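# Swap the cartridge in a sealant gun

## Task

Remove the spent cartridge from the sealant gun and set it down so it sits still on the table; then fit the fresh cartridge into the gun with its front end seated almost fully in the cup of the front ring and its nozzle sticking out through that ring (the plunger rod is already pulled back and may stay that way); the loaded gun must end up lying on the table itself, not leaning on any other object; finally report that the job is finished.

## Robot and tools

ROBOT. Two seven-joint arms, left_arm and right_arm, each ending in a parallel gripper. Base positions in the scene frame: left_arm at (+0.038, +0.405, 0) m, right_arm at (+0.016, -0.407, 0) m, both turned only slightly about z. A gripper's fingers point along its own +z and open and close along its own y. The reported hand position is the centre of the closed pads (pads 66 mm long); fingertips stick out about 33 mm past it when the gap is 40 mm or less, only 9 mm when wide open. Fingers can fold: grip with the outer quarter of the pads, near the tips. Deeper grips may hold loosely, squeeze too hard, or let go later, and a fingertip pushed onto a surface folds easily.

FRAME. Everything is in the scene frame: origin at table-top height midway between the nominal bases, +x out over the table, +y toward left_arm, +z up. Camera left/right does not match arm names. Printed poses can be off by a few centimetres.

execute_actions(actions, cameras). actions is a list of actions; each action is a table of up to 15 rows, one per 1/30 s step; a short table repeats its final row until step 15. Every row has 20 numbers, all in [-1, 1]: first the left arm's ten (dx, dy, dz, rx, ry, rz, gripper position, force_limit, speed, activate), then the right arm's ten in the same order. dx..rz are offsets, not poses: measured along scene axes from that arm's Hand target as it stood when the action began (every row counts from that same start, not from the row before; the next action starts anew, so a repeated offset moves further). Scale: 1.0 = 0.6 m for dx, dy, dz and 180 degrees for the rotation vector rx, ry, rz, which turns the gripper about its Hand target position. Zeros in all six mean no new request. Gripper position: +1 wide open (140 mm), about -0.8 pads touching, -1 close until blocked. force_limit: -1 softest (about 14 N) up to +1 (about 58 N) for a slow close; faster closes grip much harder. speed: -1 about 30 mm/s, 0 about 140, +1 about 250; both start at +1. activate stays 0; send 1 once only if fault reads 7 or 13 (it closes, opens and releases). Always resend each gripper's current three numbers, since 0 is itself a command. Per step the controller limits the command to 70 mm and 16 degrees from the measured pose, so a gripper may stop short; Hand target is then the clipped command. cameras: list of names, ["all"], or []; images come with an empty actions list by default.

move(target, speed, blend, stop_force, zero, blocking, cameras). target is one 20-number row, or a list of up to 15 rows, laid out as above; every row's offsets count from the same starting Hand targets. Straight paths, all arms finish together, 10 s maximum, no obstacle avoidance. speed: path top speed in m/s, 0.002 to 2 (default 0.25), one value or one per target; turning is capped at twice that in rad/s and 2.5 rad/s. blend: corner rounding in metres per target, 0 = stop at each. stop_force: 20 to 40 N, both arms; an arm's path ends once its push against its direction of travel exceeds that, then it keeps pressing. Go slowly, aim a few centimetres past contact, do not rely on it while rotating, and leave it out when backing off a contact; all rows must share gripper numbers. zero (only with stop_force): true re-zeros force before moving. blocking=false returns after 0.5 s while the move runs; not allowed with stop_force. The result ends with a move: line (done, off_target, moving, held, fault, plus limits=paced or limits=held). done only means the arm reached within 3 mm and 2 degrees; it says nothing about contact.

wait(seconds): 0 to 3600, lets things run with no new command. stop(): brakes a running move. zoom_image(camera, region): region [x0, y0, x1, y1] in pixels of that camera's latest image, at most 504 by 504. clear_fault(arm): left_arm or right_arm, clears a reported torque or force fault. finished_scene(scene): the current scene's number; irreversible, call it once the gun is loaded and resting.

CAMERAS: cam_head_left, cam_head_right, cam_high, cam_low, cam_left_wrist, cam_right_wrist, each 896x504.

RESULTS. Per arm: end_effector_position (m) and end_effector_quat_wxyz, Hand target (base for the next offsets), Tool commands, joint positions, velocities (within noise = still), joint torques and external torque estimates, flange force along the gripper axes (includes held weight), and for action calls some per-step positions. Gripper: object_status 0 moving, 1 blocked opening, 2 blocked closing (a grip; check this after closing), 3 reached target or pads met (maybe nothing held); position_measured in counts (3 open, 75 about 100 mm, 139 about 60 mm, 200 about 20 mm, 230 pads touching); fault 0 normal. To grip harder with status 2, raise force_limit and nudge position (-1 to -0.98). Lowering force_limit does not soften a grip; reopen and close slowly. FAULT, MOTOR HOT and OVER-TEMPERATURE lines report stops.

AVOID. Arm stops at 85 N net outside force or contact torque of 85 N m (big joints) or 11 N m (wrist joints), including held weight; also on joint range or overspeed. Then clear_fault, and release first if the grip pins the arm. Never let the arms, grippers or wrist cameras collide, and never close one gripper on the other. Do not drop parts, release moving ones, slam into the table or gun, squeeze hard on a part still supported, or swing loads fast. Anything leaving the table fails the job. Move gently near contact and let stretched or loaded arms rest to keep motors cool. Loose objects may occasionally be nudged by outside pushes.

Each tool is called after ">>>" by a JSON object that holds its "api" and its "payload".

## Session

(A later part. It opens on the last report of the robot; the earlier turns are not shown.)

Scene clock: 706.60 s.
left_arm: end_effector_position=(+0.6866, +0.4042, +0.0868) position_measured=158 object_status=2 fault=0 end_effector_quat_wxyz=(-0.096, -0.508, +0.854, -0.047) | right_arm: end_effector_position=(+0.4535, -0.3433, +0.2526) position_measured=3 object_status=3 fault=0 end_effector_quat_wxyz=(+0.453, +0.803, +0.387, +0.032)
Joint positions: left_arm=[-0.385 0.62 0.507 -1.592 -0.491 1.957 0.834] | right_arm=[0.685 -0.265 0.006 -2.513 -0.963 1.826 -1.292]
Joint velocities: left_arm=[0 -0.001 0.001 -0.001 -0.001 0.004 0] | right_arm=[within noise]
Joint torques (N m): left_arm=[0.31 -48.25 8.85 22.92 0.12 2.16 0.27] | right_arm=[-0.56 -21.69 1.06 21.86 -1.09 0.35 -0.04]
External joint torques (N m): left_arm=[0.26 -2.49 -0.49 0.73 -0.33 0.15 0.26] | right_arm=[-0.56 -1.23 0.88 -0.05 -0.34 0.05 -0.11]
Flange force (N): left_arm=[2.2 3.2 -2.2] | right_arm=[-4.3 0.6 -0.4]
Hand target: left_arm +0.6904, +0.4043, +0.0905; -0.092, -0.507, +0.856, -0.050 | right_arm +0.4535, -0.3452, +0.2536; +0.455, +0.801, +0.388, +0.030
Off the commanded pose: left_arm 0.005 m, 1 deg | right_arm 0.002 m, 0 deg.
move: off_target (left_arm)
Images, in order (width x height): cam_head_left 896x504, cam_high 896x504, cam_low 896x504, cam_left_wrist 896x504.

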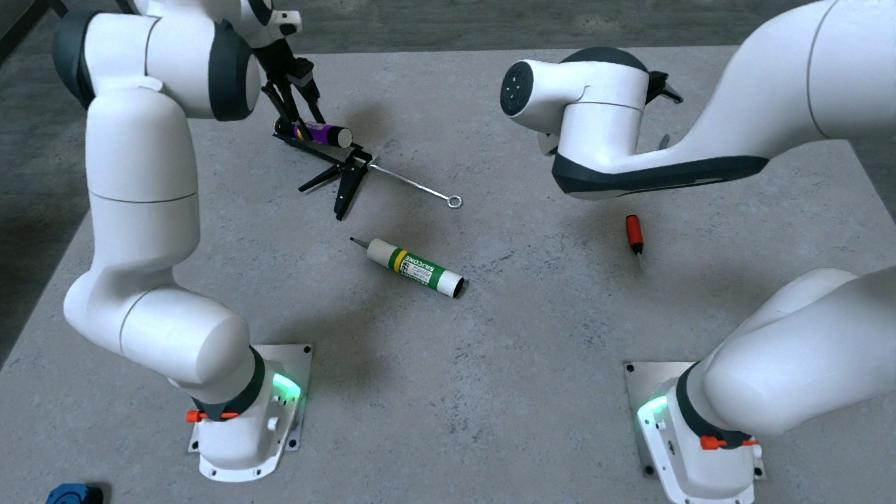

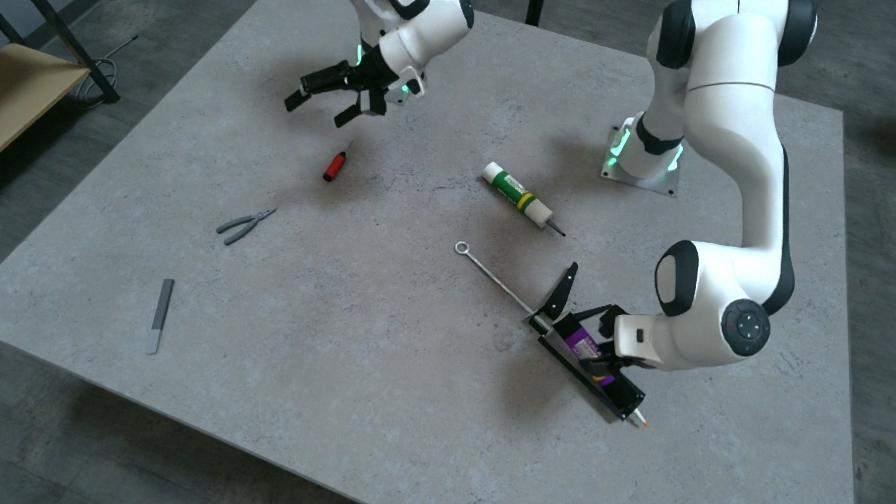

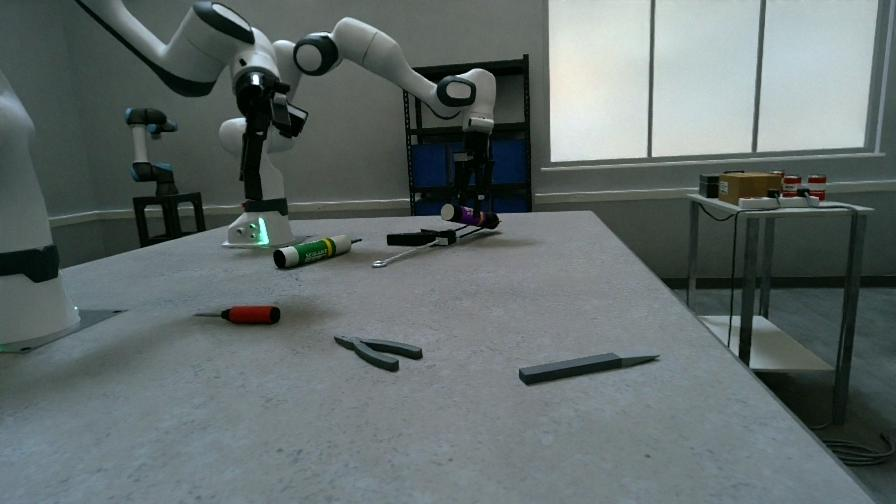

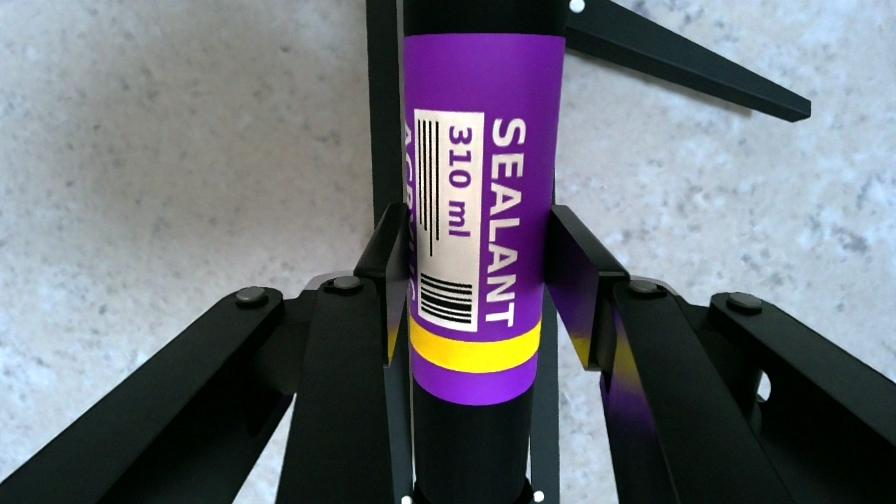

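>>> {"api": "move", "payload": {"target": [[0.0056,0.0046,-0.0022,0,0,0.0089,-1,-0.1,-1,0,0,0,0,0,0,0,1,1,1,0]], "speed": 0.02, "cameras": ["cam_left_wrist","cam_low","cam_high","cam_head_left"]}}

>>> {"api": "zoom_image", "payload": {"camera": "cam_head_left", "region": [268, 110, 300, 142]}}

>>> {"api": "zoom_image", "payload": {"camera": "cam_low", "region": [475, 205, 510, 235]}}

>>> {"api": "zoom_image", "payload": {"camera": "cam_high", "region": [605, 380, 655, 430]}}

>>> {"api": "zoom_image", "payload": {"camera": "cam_left_wrist", "region": [400, 440, 560, 504]}}

Scene clock: 725.47 s.
left_arm: end_effector_position=(+0.6889, +0.4064, +0.0845) position_measured=158 object_status=2 fault=0 end_effector_quat_wxyz=(-0.096, -0.515, +0.851, -0.048) | right_arm: end_effector_position=(+0.4535, -0.3433, +0.2526) position_measured=3 object_status=3 fault=0 end_effector_quat_wxyz=(+0.453, +0.803, +0.387, +0.032)
Joint positions: left_arm=[-0.381 0.629 0.508 -1.584 -0.497 1.959 0.826] | right_arm=[0.685 -0.265 0.006 -2.513 -0.963 1.826 -1.292]
Joint velocities: left_arm=[0.001 0 0.001 0.001 0 0 -0.005] | right_arm=[within noise]
Joint torques (N m): left_arm=[0.58 -48.17 9.73 23.55 -0.39 2.17 -0.2] | right_arm=[-0.61 -21.68 1.07 21.91 -1.11 0.37 -0.06]
External joint torques (N m): left_arm=[0.59 -2.31 0.35 1.43 -0.84 0.17 -0.21] | right_arm=[-0.54 -1.22 0.97 0.01 -0.35 0.08 -0.13]
Flange force (N): left_arm=[-0.2 -0.7 -3.2] | right_arm=[-4.1 0.6 -0.5]
Hand target: left_arm +0.6937, +0.4071, +0.0891; -0.091, -0.519, +0.848, -0.052 | right_arm +0.4535, -0.3452, +0.2536; +0.455, +0.801, +0.388, +0.030
Off the commanded pose: left_arm 0.007 m, 1 deg | right_arm 0.002 m, 0 deg.
move: off_target (left_arm)
Images, in order (width x height): cam_head_left 896x504, cam_high 896x504, cam_low 896x504, cam_left_wrist 896x504.

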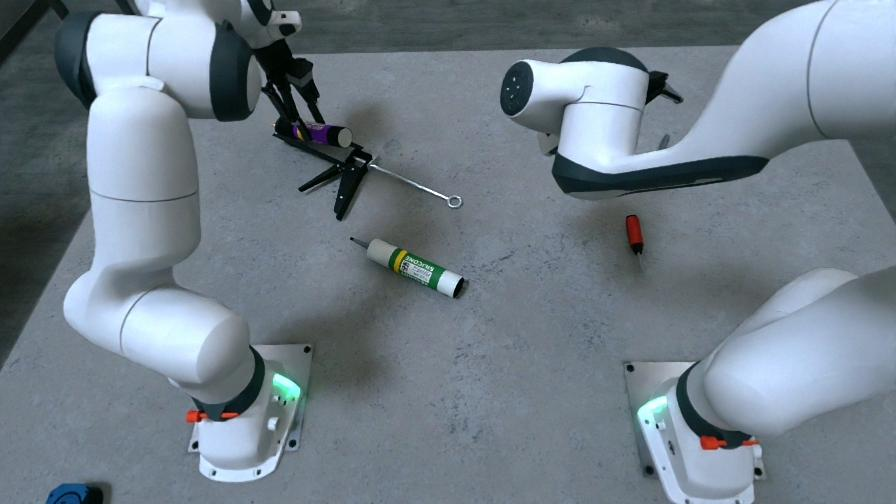

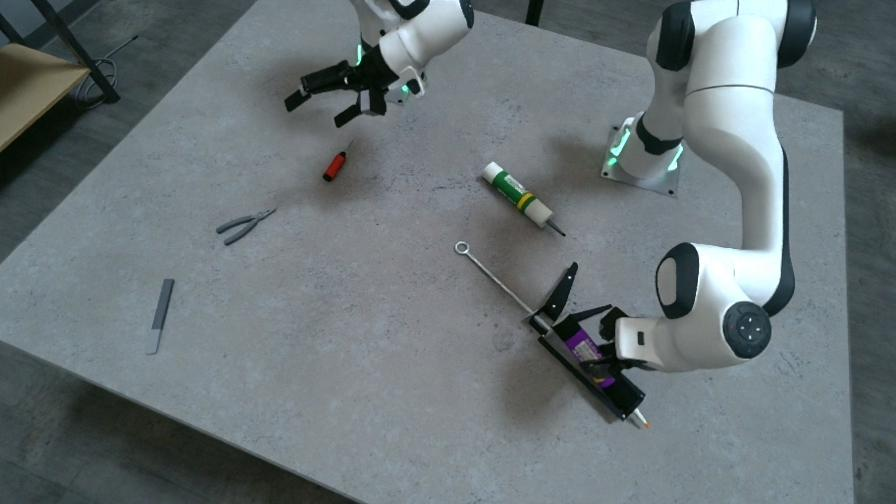

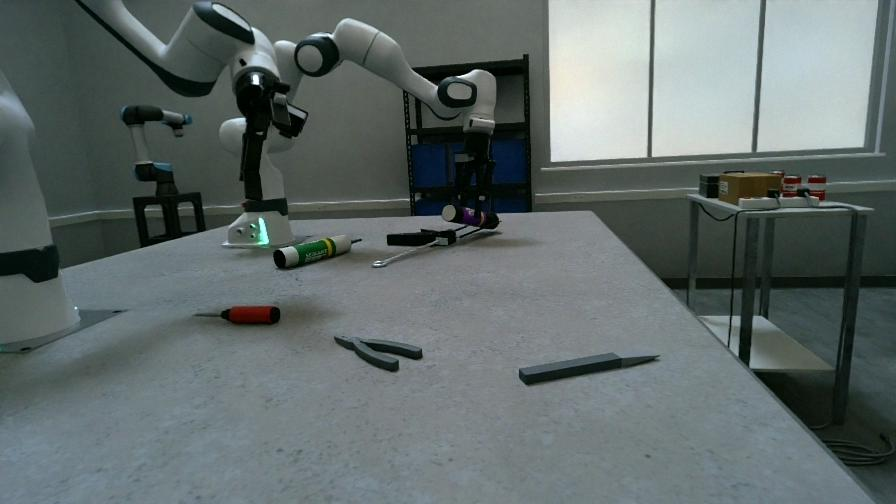

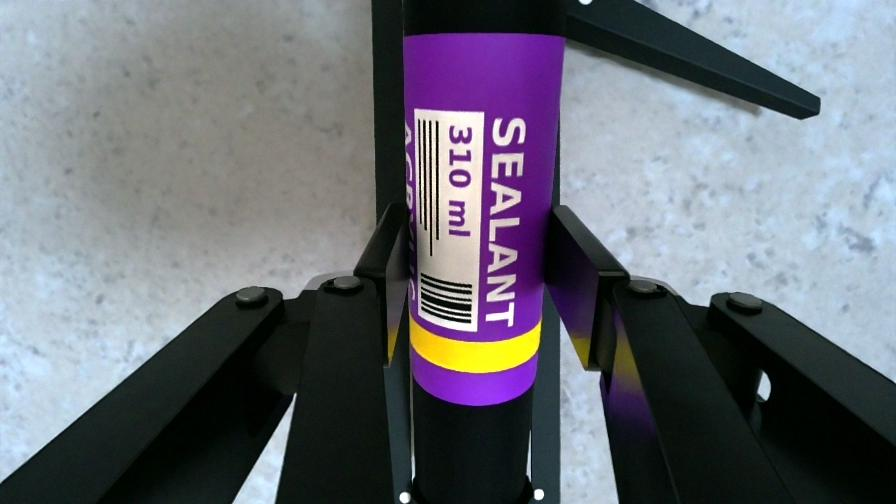

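Scaled by 15.750 from the camera's image (finer frame: 1280x720).

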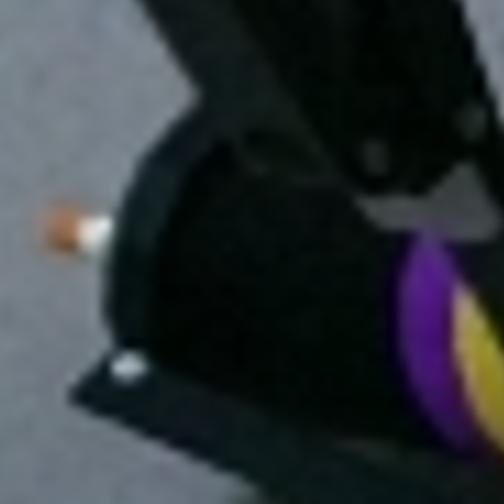

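Scaled by 14.400 from the camera's image (finer frame: 1280x720).

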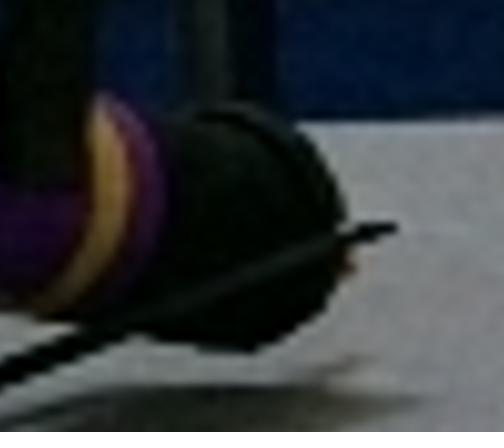

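Scaled by 10.080 from the camera's image (finer frame: 1280x720).

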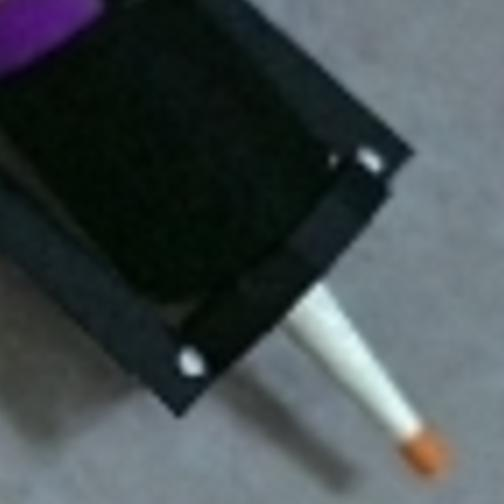

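Scaled by 3.150 from the camera's image (finer frame: 1280x720).

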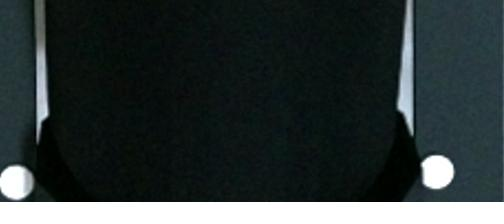

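>>> {"api": "move", "payload": {"target": [[0.0033,0.0058,0,0,0,0,-1,-0.1,-1,0,0,0,0,0,0,0,1,1,1,0]], "speed": 0.02, "cameras": ["cam_left_wrist","cam_low","cam_high","cam_head_left"]}}

>>> {"api": "zoom_image", "payload": {"camera": "cam_head_left", "region": [268, 110, 300, 142]}}

>>> {"api": "zoom_image", "payload": {"camera": "cam_low", "region": [475, 205, 510, 235]}}

>>> {"api": "zoom_image", "payload": {"camera": "cam_high", "region": [605, 380, 655, 430]}}

>>> {"api": "zoom_image", "payload": {"camera": "cam_left_wrist", "region": [400, 440, 560, 504]}}

Scene clock: 737.23 s.
left_arm: end_effector_position=(+0.6924, +0.4118, +0.0845) position_measured=158 object_status=2 fault=0 end_effector_quat_wxyz=(-0.093, -0.518, +0.849, -0.048) | right_arm: end_effector_position=(+0.4535, -0.3433, +0.2526) position_measured=3 object_status=3 fault=0 end_effector_quat_wxyz=(+0.453, +0.803, +0.387, +0.032)
Joint positions: left_arm=[-0.371 0.636 0.507 -1.573 -0.498 1.959 0.824] | right_arm=[0.685 -0.265 0.006 -2.513 -0.963 1.826 -1.292]
Joint velocities: left_arm=[0 0 -0.004 0 0 -0.001 -0.001] | right_arm=[within noise]
Joint torques (N m): left_arm=[0.5 -48.67 9.49 23.84 -0.2 2.01 -0.1] | right_arm=[-0.56 -21.66 1.02 21.9 -1.09 0.36 -0.09]
External joint torques (N m): left_arm=[0.63 -2.74 0.16 1.79 -0.65 0.02 -0.11] | right_arm=[-0.57 -1.27 0.84 0.04 -0.35 0.06 -0.15]
Flange force (N): left_arm=[-0.6 -1.4 -4.3] | right_arm=[-4.2 0.8 -0.4]
Hand target: left_arm +0.6957, +0.4106, +0.0891; -0.091, -0.519, +0.848, -0.052 | right_arm +0.4535, -0.3452, +0.2536; +0.455, +0.801, +0.388, +0.030
Off the commanded pose: left_arm 0.006 m, 1 deg | right_arm 0.002 m, 0 deg.
move: off_target (left_arm)
Images, in order (width x height): cam_head_left 896x504, cam_high 896x504, cam_low 896x504, cam_left_wrist 896x504.

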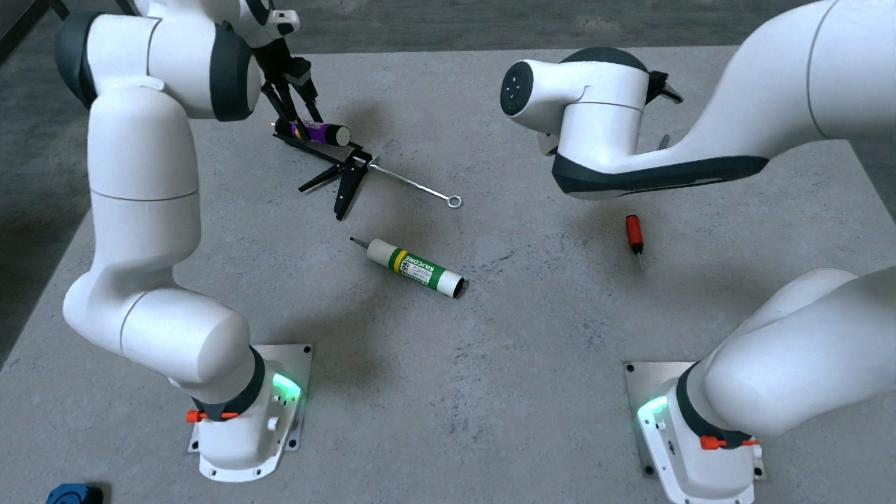

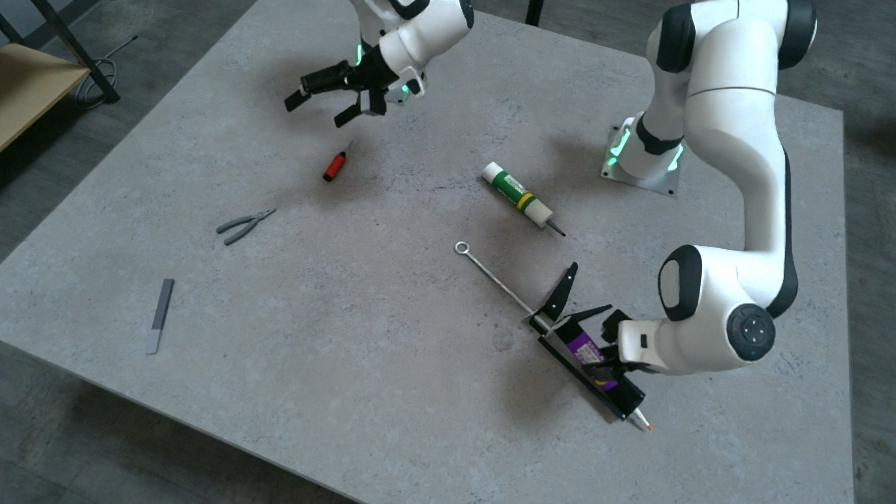

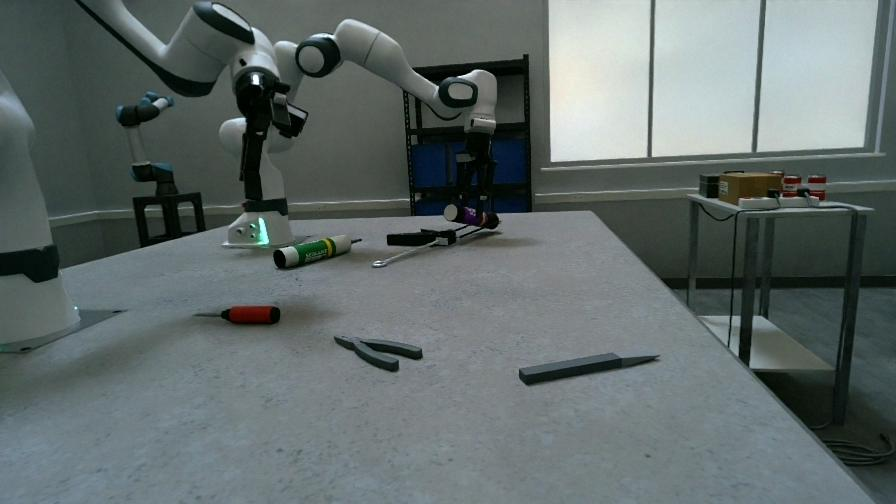

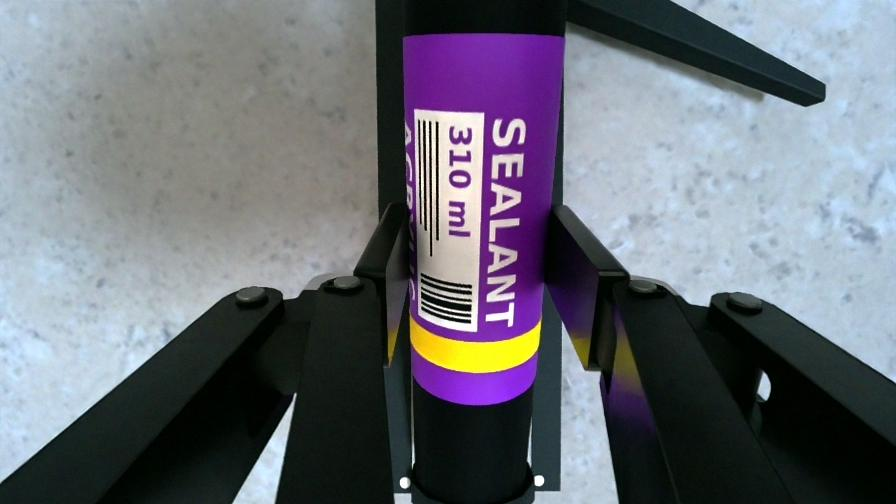

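Scaled by 15.750 from the camera's image (finer frame: 1280x720).

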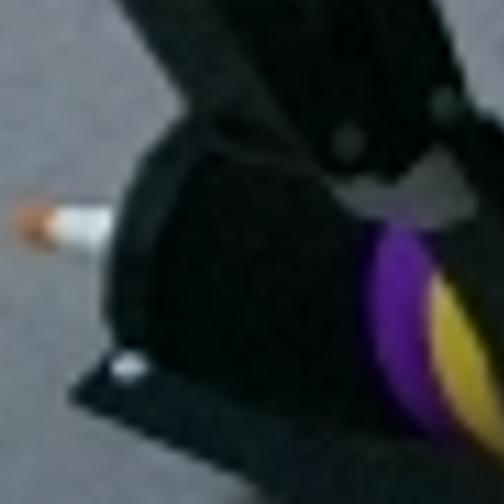

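Scaled by 14.400 from the camera's image (finer frame: 1280x720).

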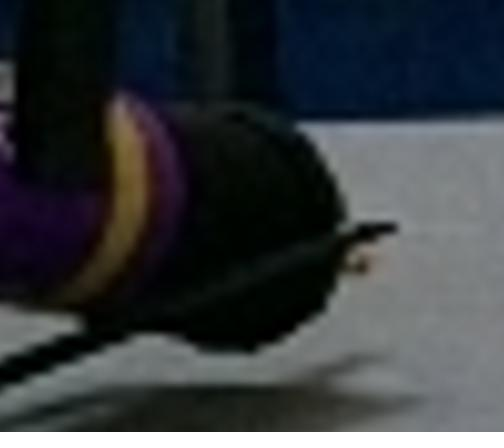

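Scaled by 10.080 from the camera's image (finer frame: 1280x720).

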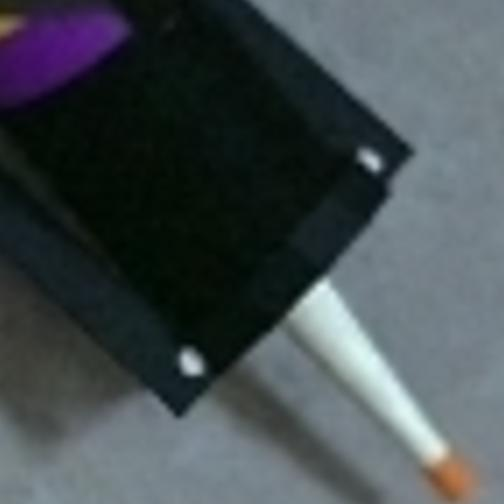

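Scaled by 3.150 from the camera's image (finer frame: 1280x720).

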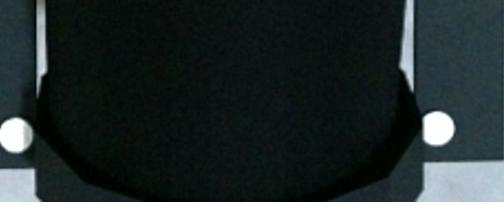

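>>> {"api": "move", "payload": {"target": [[0.0031,0.0059,-0.001,0,0,0,-1,-0.1,-1,0,0,0,0,0,0,0,1,1,1,0]], "speed": 0.02, "cameras": ["cam_left_wrist","cam_low","cam_high","cam_head_left"]}}

>>> {"api": "zoom_image", "payload": {"camera": "cam_head_left", "region": [250, 90, 400, 200]}}

>>> {"api": "zoom_image", "payload": {"camera": "cam_low", "region": [430, 195, 510, 245]}}

>>> {"api": "zoom_image", "payload": {"camera": "cam_high", "region": [520, 290, 670, 430]}}

>>> {"api": "zoom_image", "payload": {"camera": "cam_left_wrist", "region": [400, 440, 560, 504]}}

Scene clock: 743.93 s.
left_arm: end_effector_position=(+0.6938, +0.4133, +0.0835) position_measured=158 object_status=2 fault=0 end_effector_quat_wxyz=(-0.095, -0.519, +0.848, -0.048) | right_arm: end_effector_position=(+0.4535, -0.3433, +0.2526) position_measured=3 object_status=3 fault=0 end_effector_quat_wxyz=(+0.453, +0.803, +0.387, +0.032)
Joint positions: left_arm=[-0.363 0.644 0.503 -1.562 -0.498 1.954 0.824] | right_arm=[0.685 -0.265 0.006 -2.513 -0.963 1.826 -1.292]
Joint velocities: left_arm=[0.004 0 -0.004 0.001 0.001 -0.002 -0.001] | right_arm=[within noise]
Joint torques (N m): left_arm=[1.03 -49.09 9.97 23.78 0.05 2.19 0.13] | right_arm=[-0.53 -21.7 1.05 21.98 -1.11 0.38 -0.08]
External joint torques (N m): left_arm=[1.06 -3.03 0.59 1.81 -0.41 0.21 0.13] | right_arm=[-0.52 -1.29 0.87 0.17 -0.37 0.09 -0.14]
Flange force (N): left_arm=[-0.8 -0.1 -4.5] | right_arm=[-3.9 0.9 -0.5]
Hand target: left_arm +0.6976, +0.4141, +0.0885; -0.091, -0.519, +0.848, -0.052 | right_arm +0.4535, -0.3452, +0.2536; +0.455, +0.801, +0.388, +0.030
Off the commanded pose: left_arm 0.006 m, 1 deg | right_arm 0.002 m, 0 deg.
move: off_target (left_arm)
Images, in order (width x height): cam_head_left 896x504, cam_high 896x504, cam_low 896x504, cam_left_wrist 896x504.

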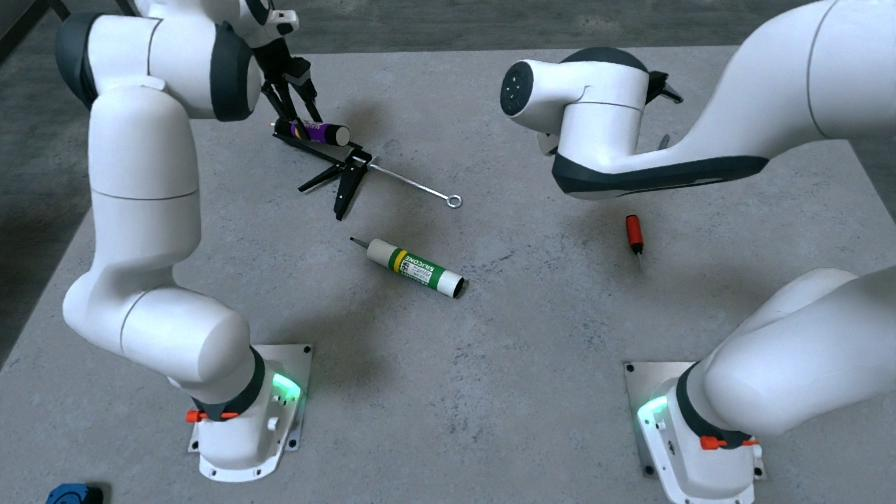

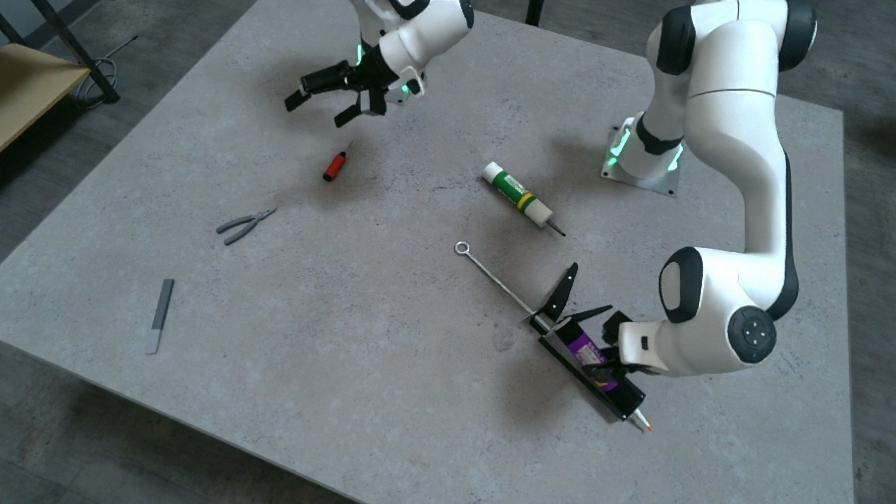

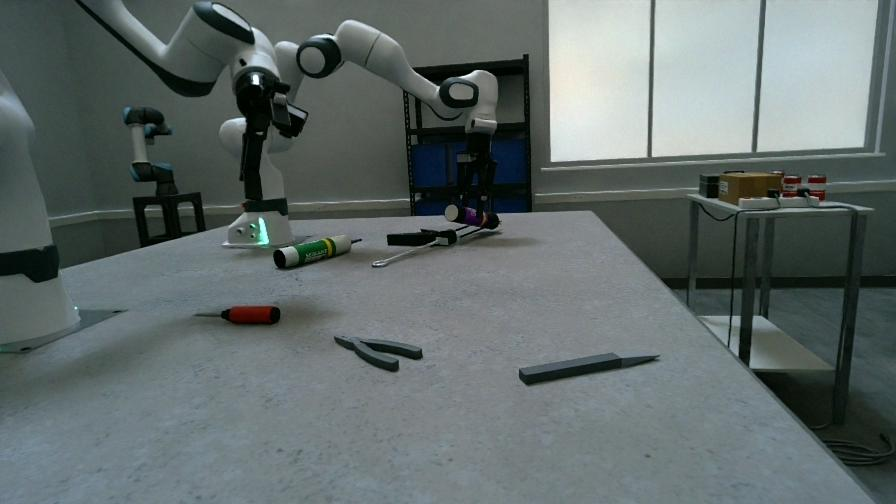

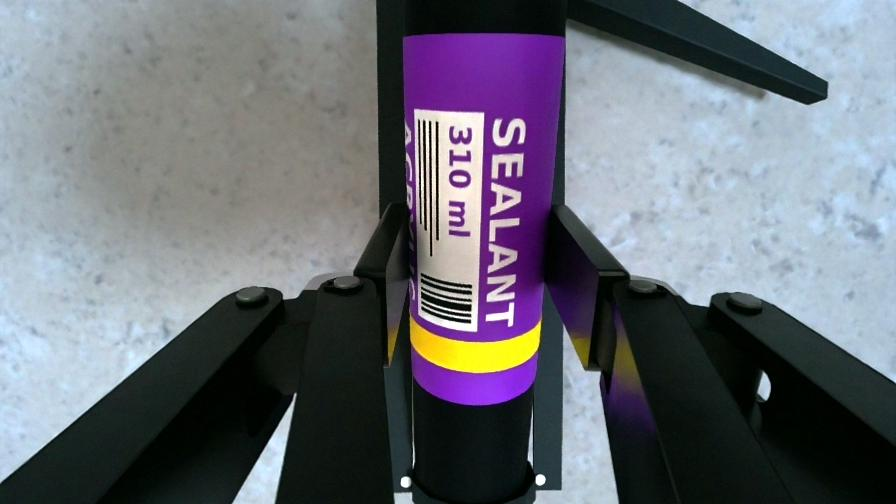

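Scaled by 3.360 from the camera's image (finer frame: 1280x720).

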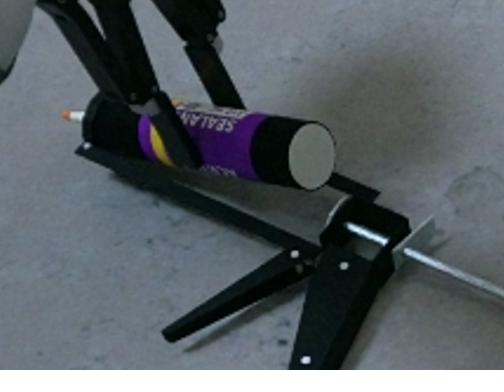

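Scaled by 6.300 from the camera's image (finer frame: 1280x720).

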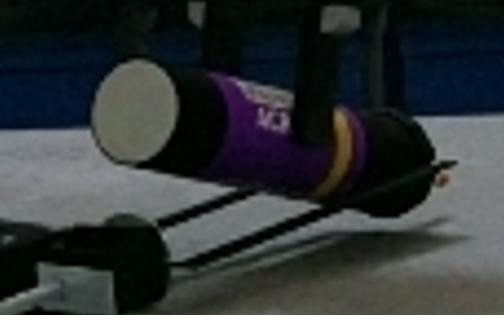

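Scaled by 3.360 from the camera's image (finer frame: 1280x720).

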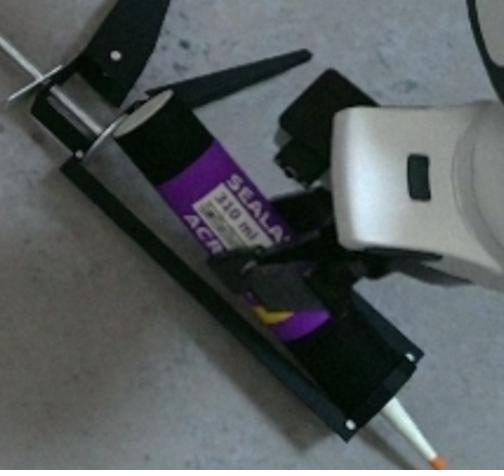

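Scaled by 3.150 from the camera's image (finer frame: 1280x720).

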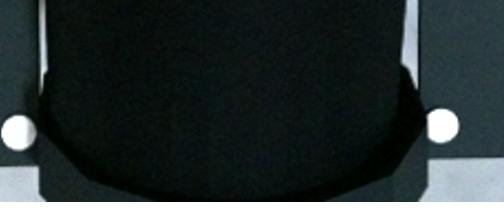

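>>> {"api": "move", "payload": {"target": [[-0.0015,-0.003,-0.0112,0.0197,-0.0102,0,-1,-0.1,-1,0,0,0,0,0,0,0,1,1,1,0]], "speed": 0.02, "cameras": ["cam_left_wrist","cam_low","cam_high","cam_head_left"]}}

>>> {"api": "zoom_image", "payload": {"camera": "cam_head_left", "region": [250, 90, 400, 200]}}

>>> {"api": "zoom_image", "payload": {"camera": "cam_low", "region": [430, 195, 510, 245]}}

>>> {"api": "zoom_image", "payload": {"camera": "cam_high", "region": [520, 290, 670, 430]}}

>>> {"api": "zoom_image", "payload": {"camera": "cam_left_wrist", "region": [400, 440, 560, 504]}}

Scene clock: 763.50 s.
left_arm: end_effector_position=(+0.6923, +0.4116, +0.0761) position_measured=158 object_status=2 fault=0 end_effector_quat_wxyz=(-0.067, -0.519, +0.852, -0.031) | right_arm: end_effector_position=(+0.4535, -0.3433, +0.2526) position_measured=3 object_status=3 fault=0 end_effector_quat_wxyz=(+0.453, +0.803, +0.387, +0.032)
Joint positions: left_arm=[-0.443 0.628 0.553 -1.631 -0.484 2.033 0.809] | right_arm=[0.685 -0.265 0.006 -2.513 -0.963 1.826 -1.292]
Joint velocities: left_arm=[0 0 0.002 0 0 0.005 -0.001] | right_arm=[within noise]
Joint torques (N m): left_arm=[-0.35 -48.05 10.63 22.59 0.42 2.4 -0.2] | right_arm=[-0.63 -21.71 1.03 21.85 -1.11 0.37 -0.04]
External joint torques (N m): left_arm=[-0.04 -3.61 0.68 0.92 -0.09 0.28 -0.21] | right_arm=[-0.59 -1.29 0.89 -0.07 -0.36 0.07 -0.11]
Flange force (N): left_arm=[4.9 6.0 -4.6] | right_arm=[-4.5 0.6 -0.3]
Hand target: left_arm +0.6967, +0.4123, +0.0818; -0.061, -0.520, +0.851, -0.034 | right_arm +0.4535, -0.3452, +0.2536; +0.455, +0.801, +0.388, +0.030
Off the commanded pose: left_arm 0.007 m, 1 deg | right_arm 0.002 m, 0 deg.
move: off_target (left_arm)
Images, in order (width x height): cam_head_left 896x504, cam_high 896x504, cam_low 896x504, cam_left_wrist 896x504.

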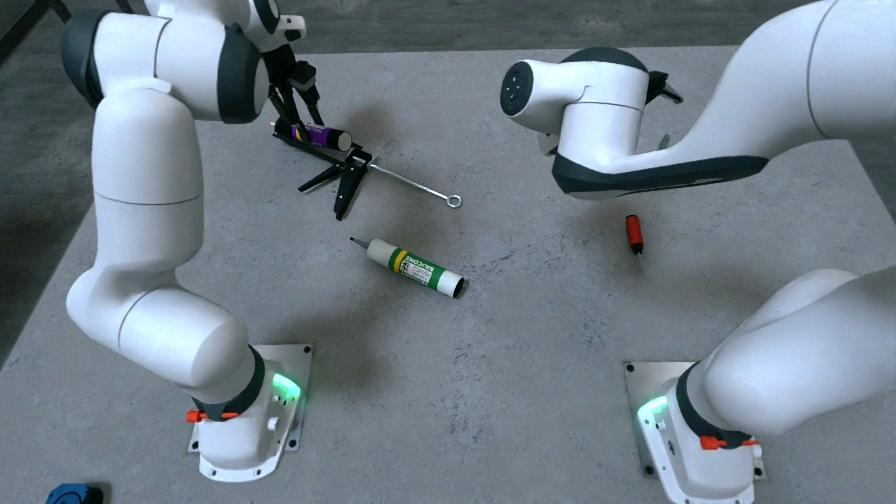

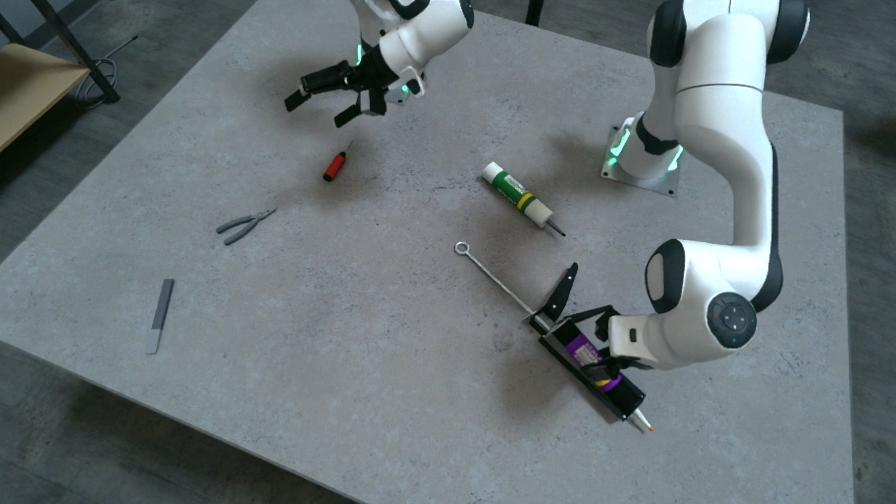

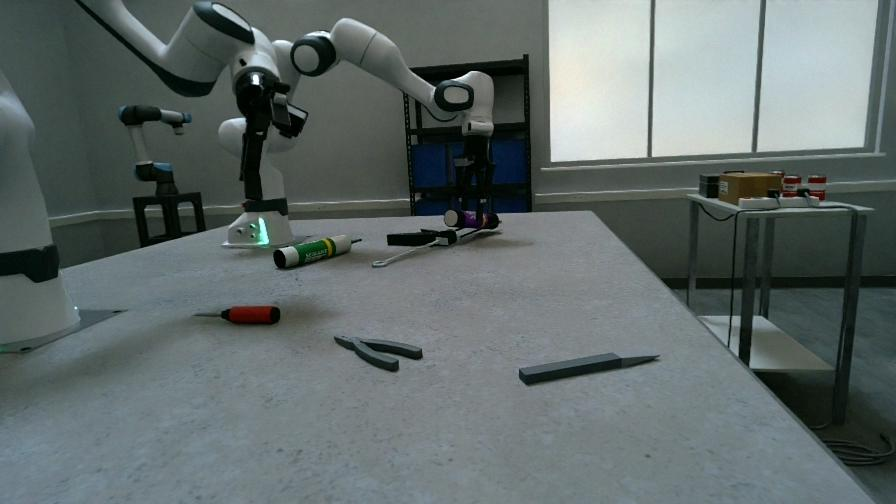

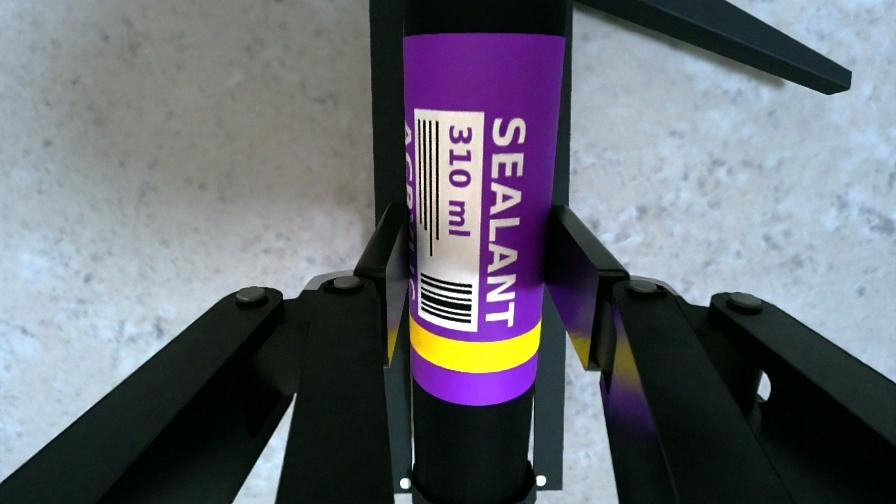

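Scaled by 3.360 from the camera's image (finer frame: 1280x720).

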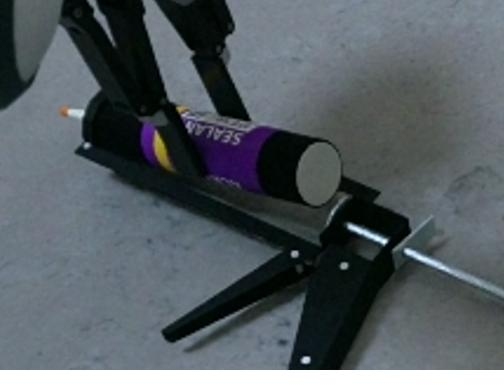

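Scaled by 6.300 from the camera's image (finer frame: 1280x720).

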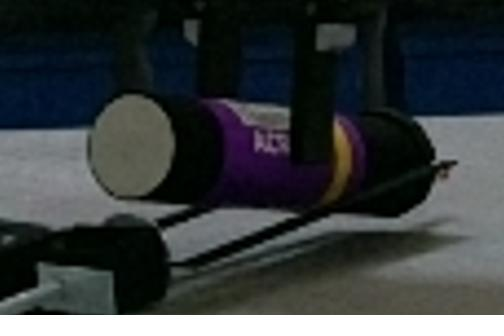

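Scaled by 3.360 from the camera's image (finer frame: 1280x720).

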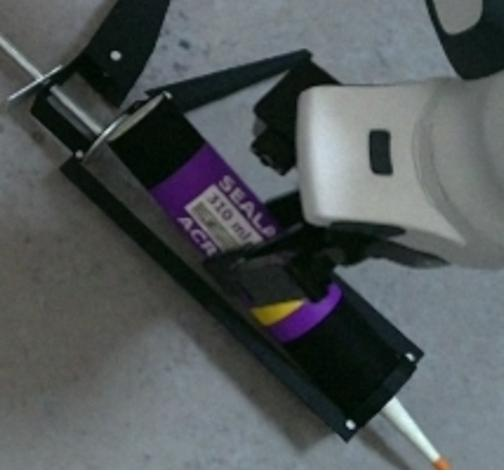

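Scaled by 3.150 from the camera's image (finer frame: 1280x720).

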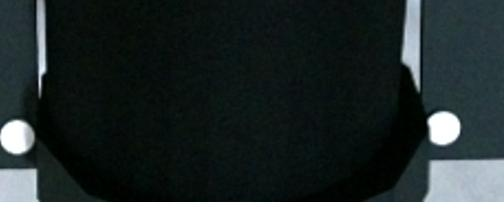

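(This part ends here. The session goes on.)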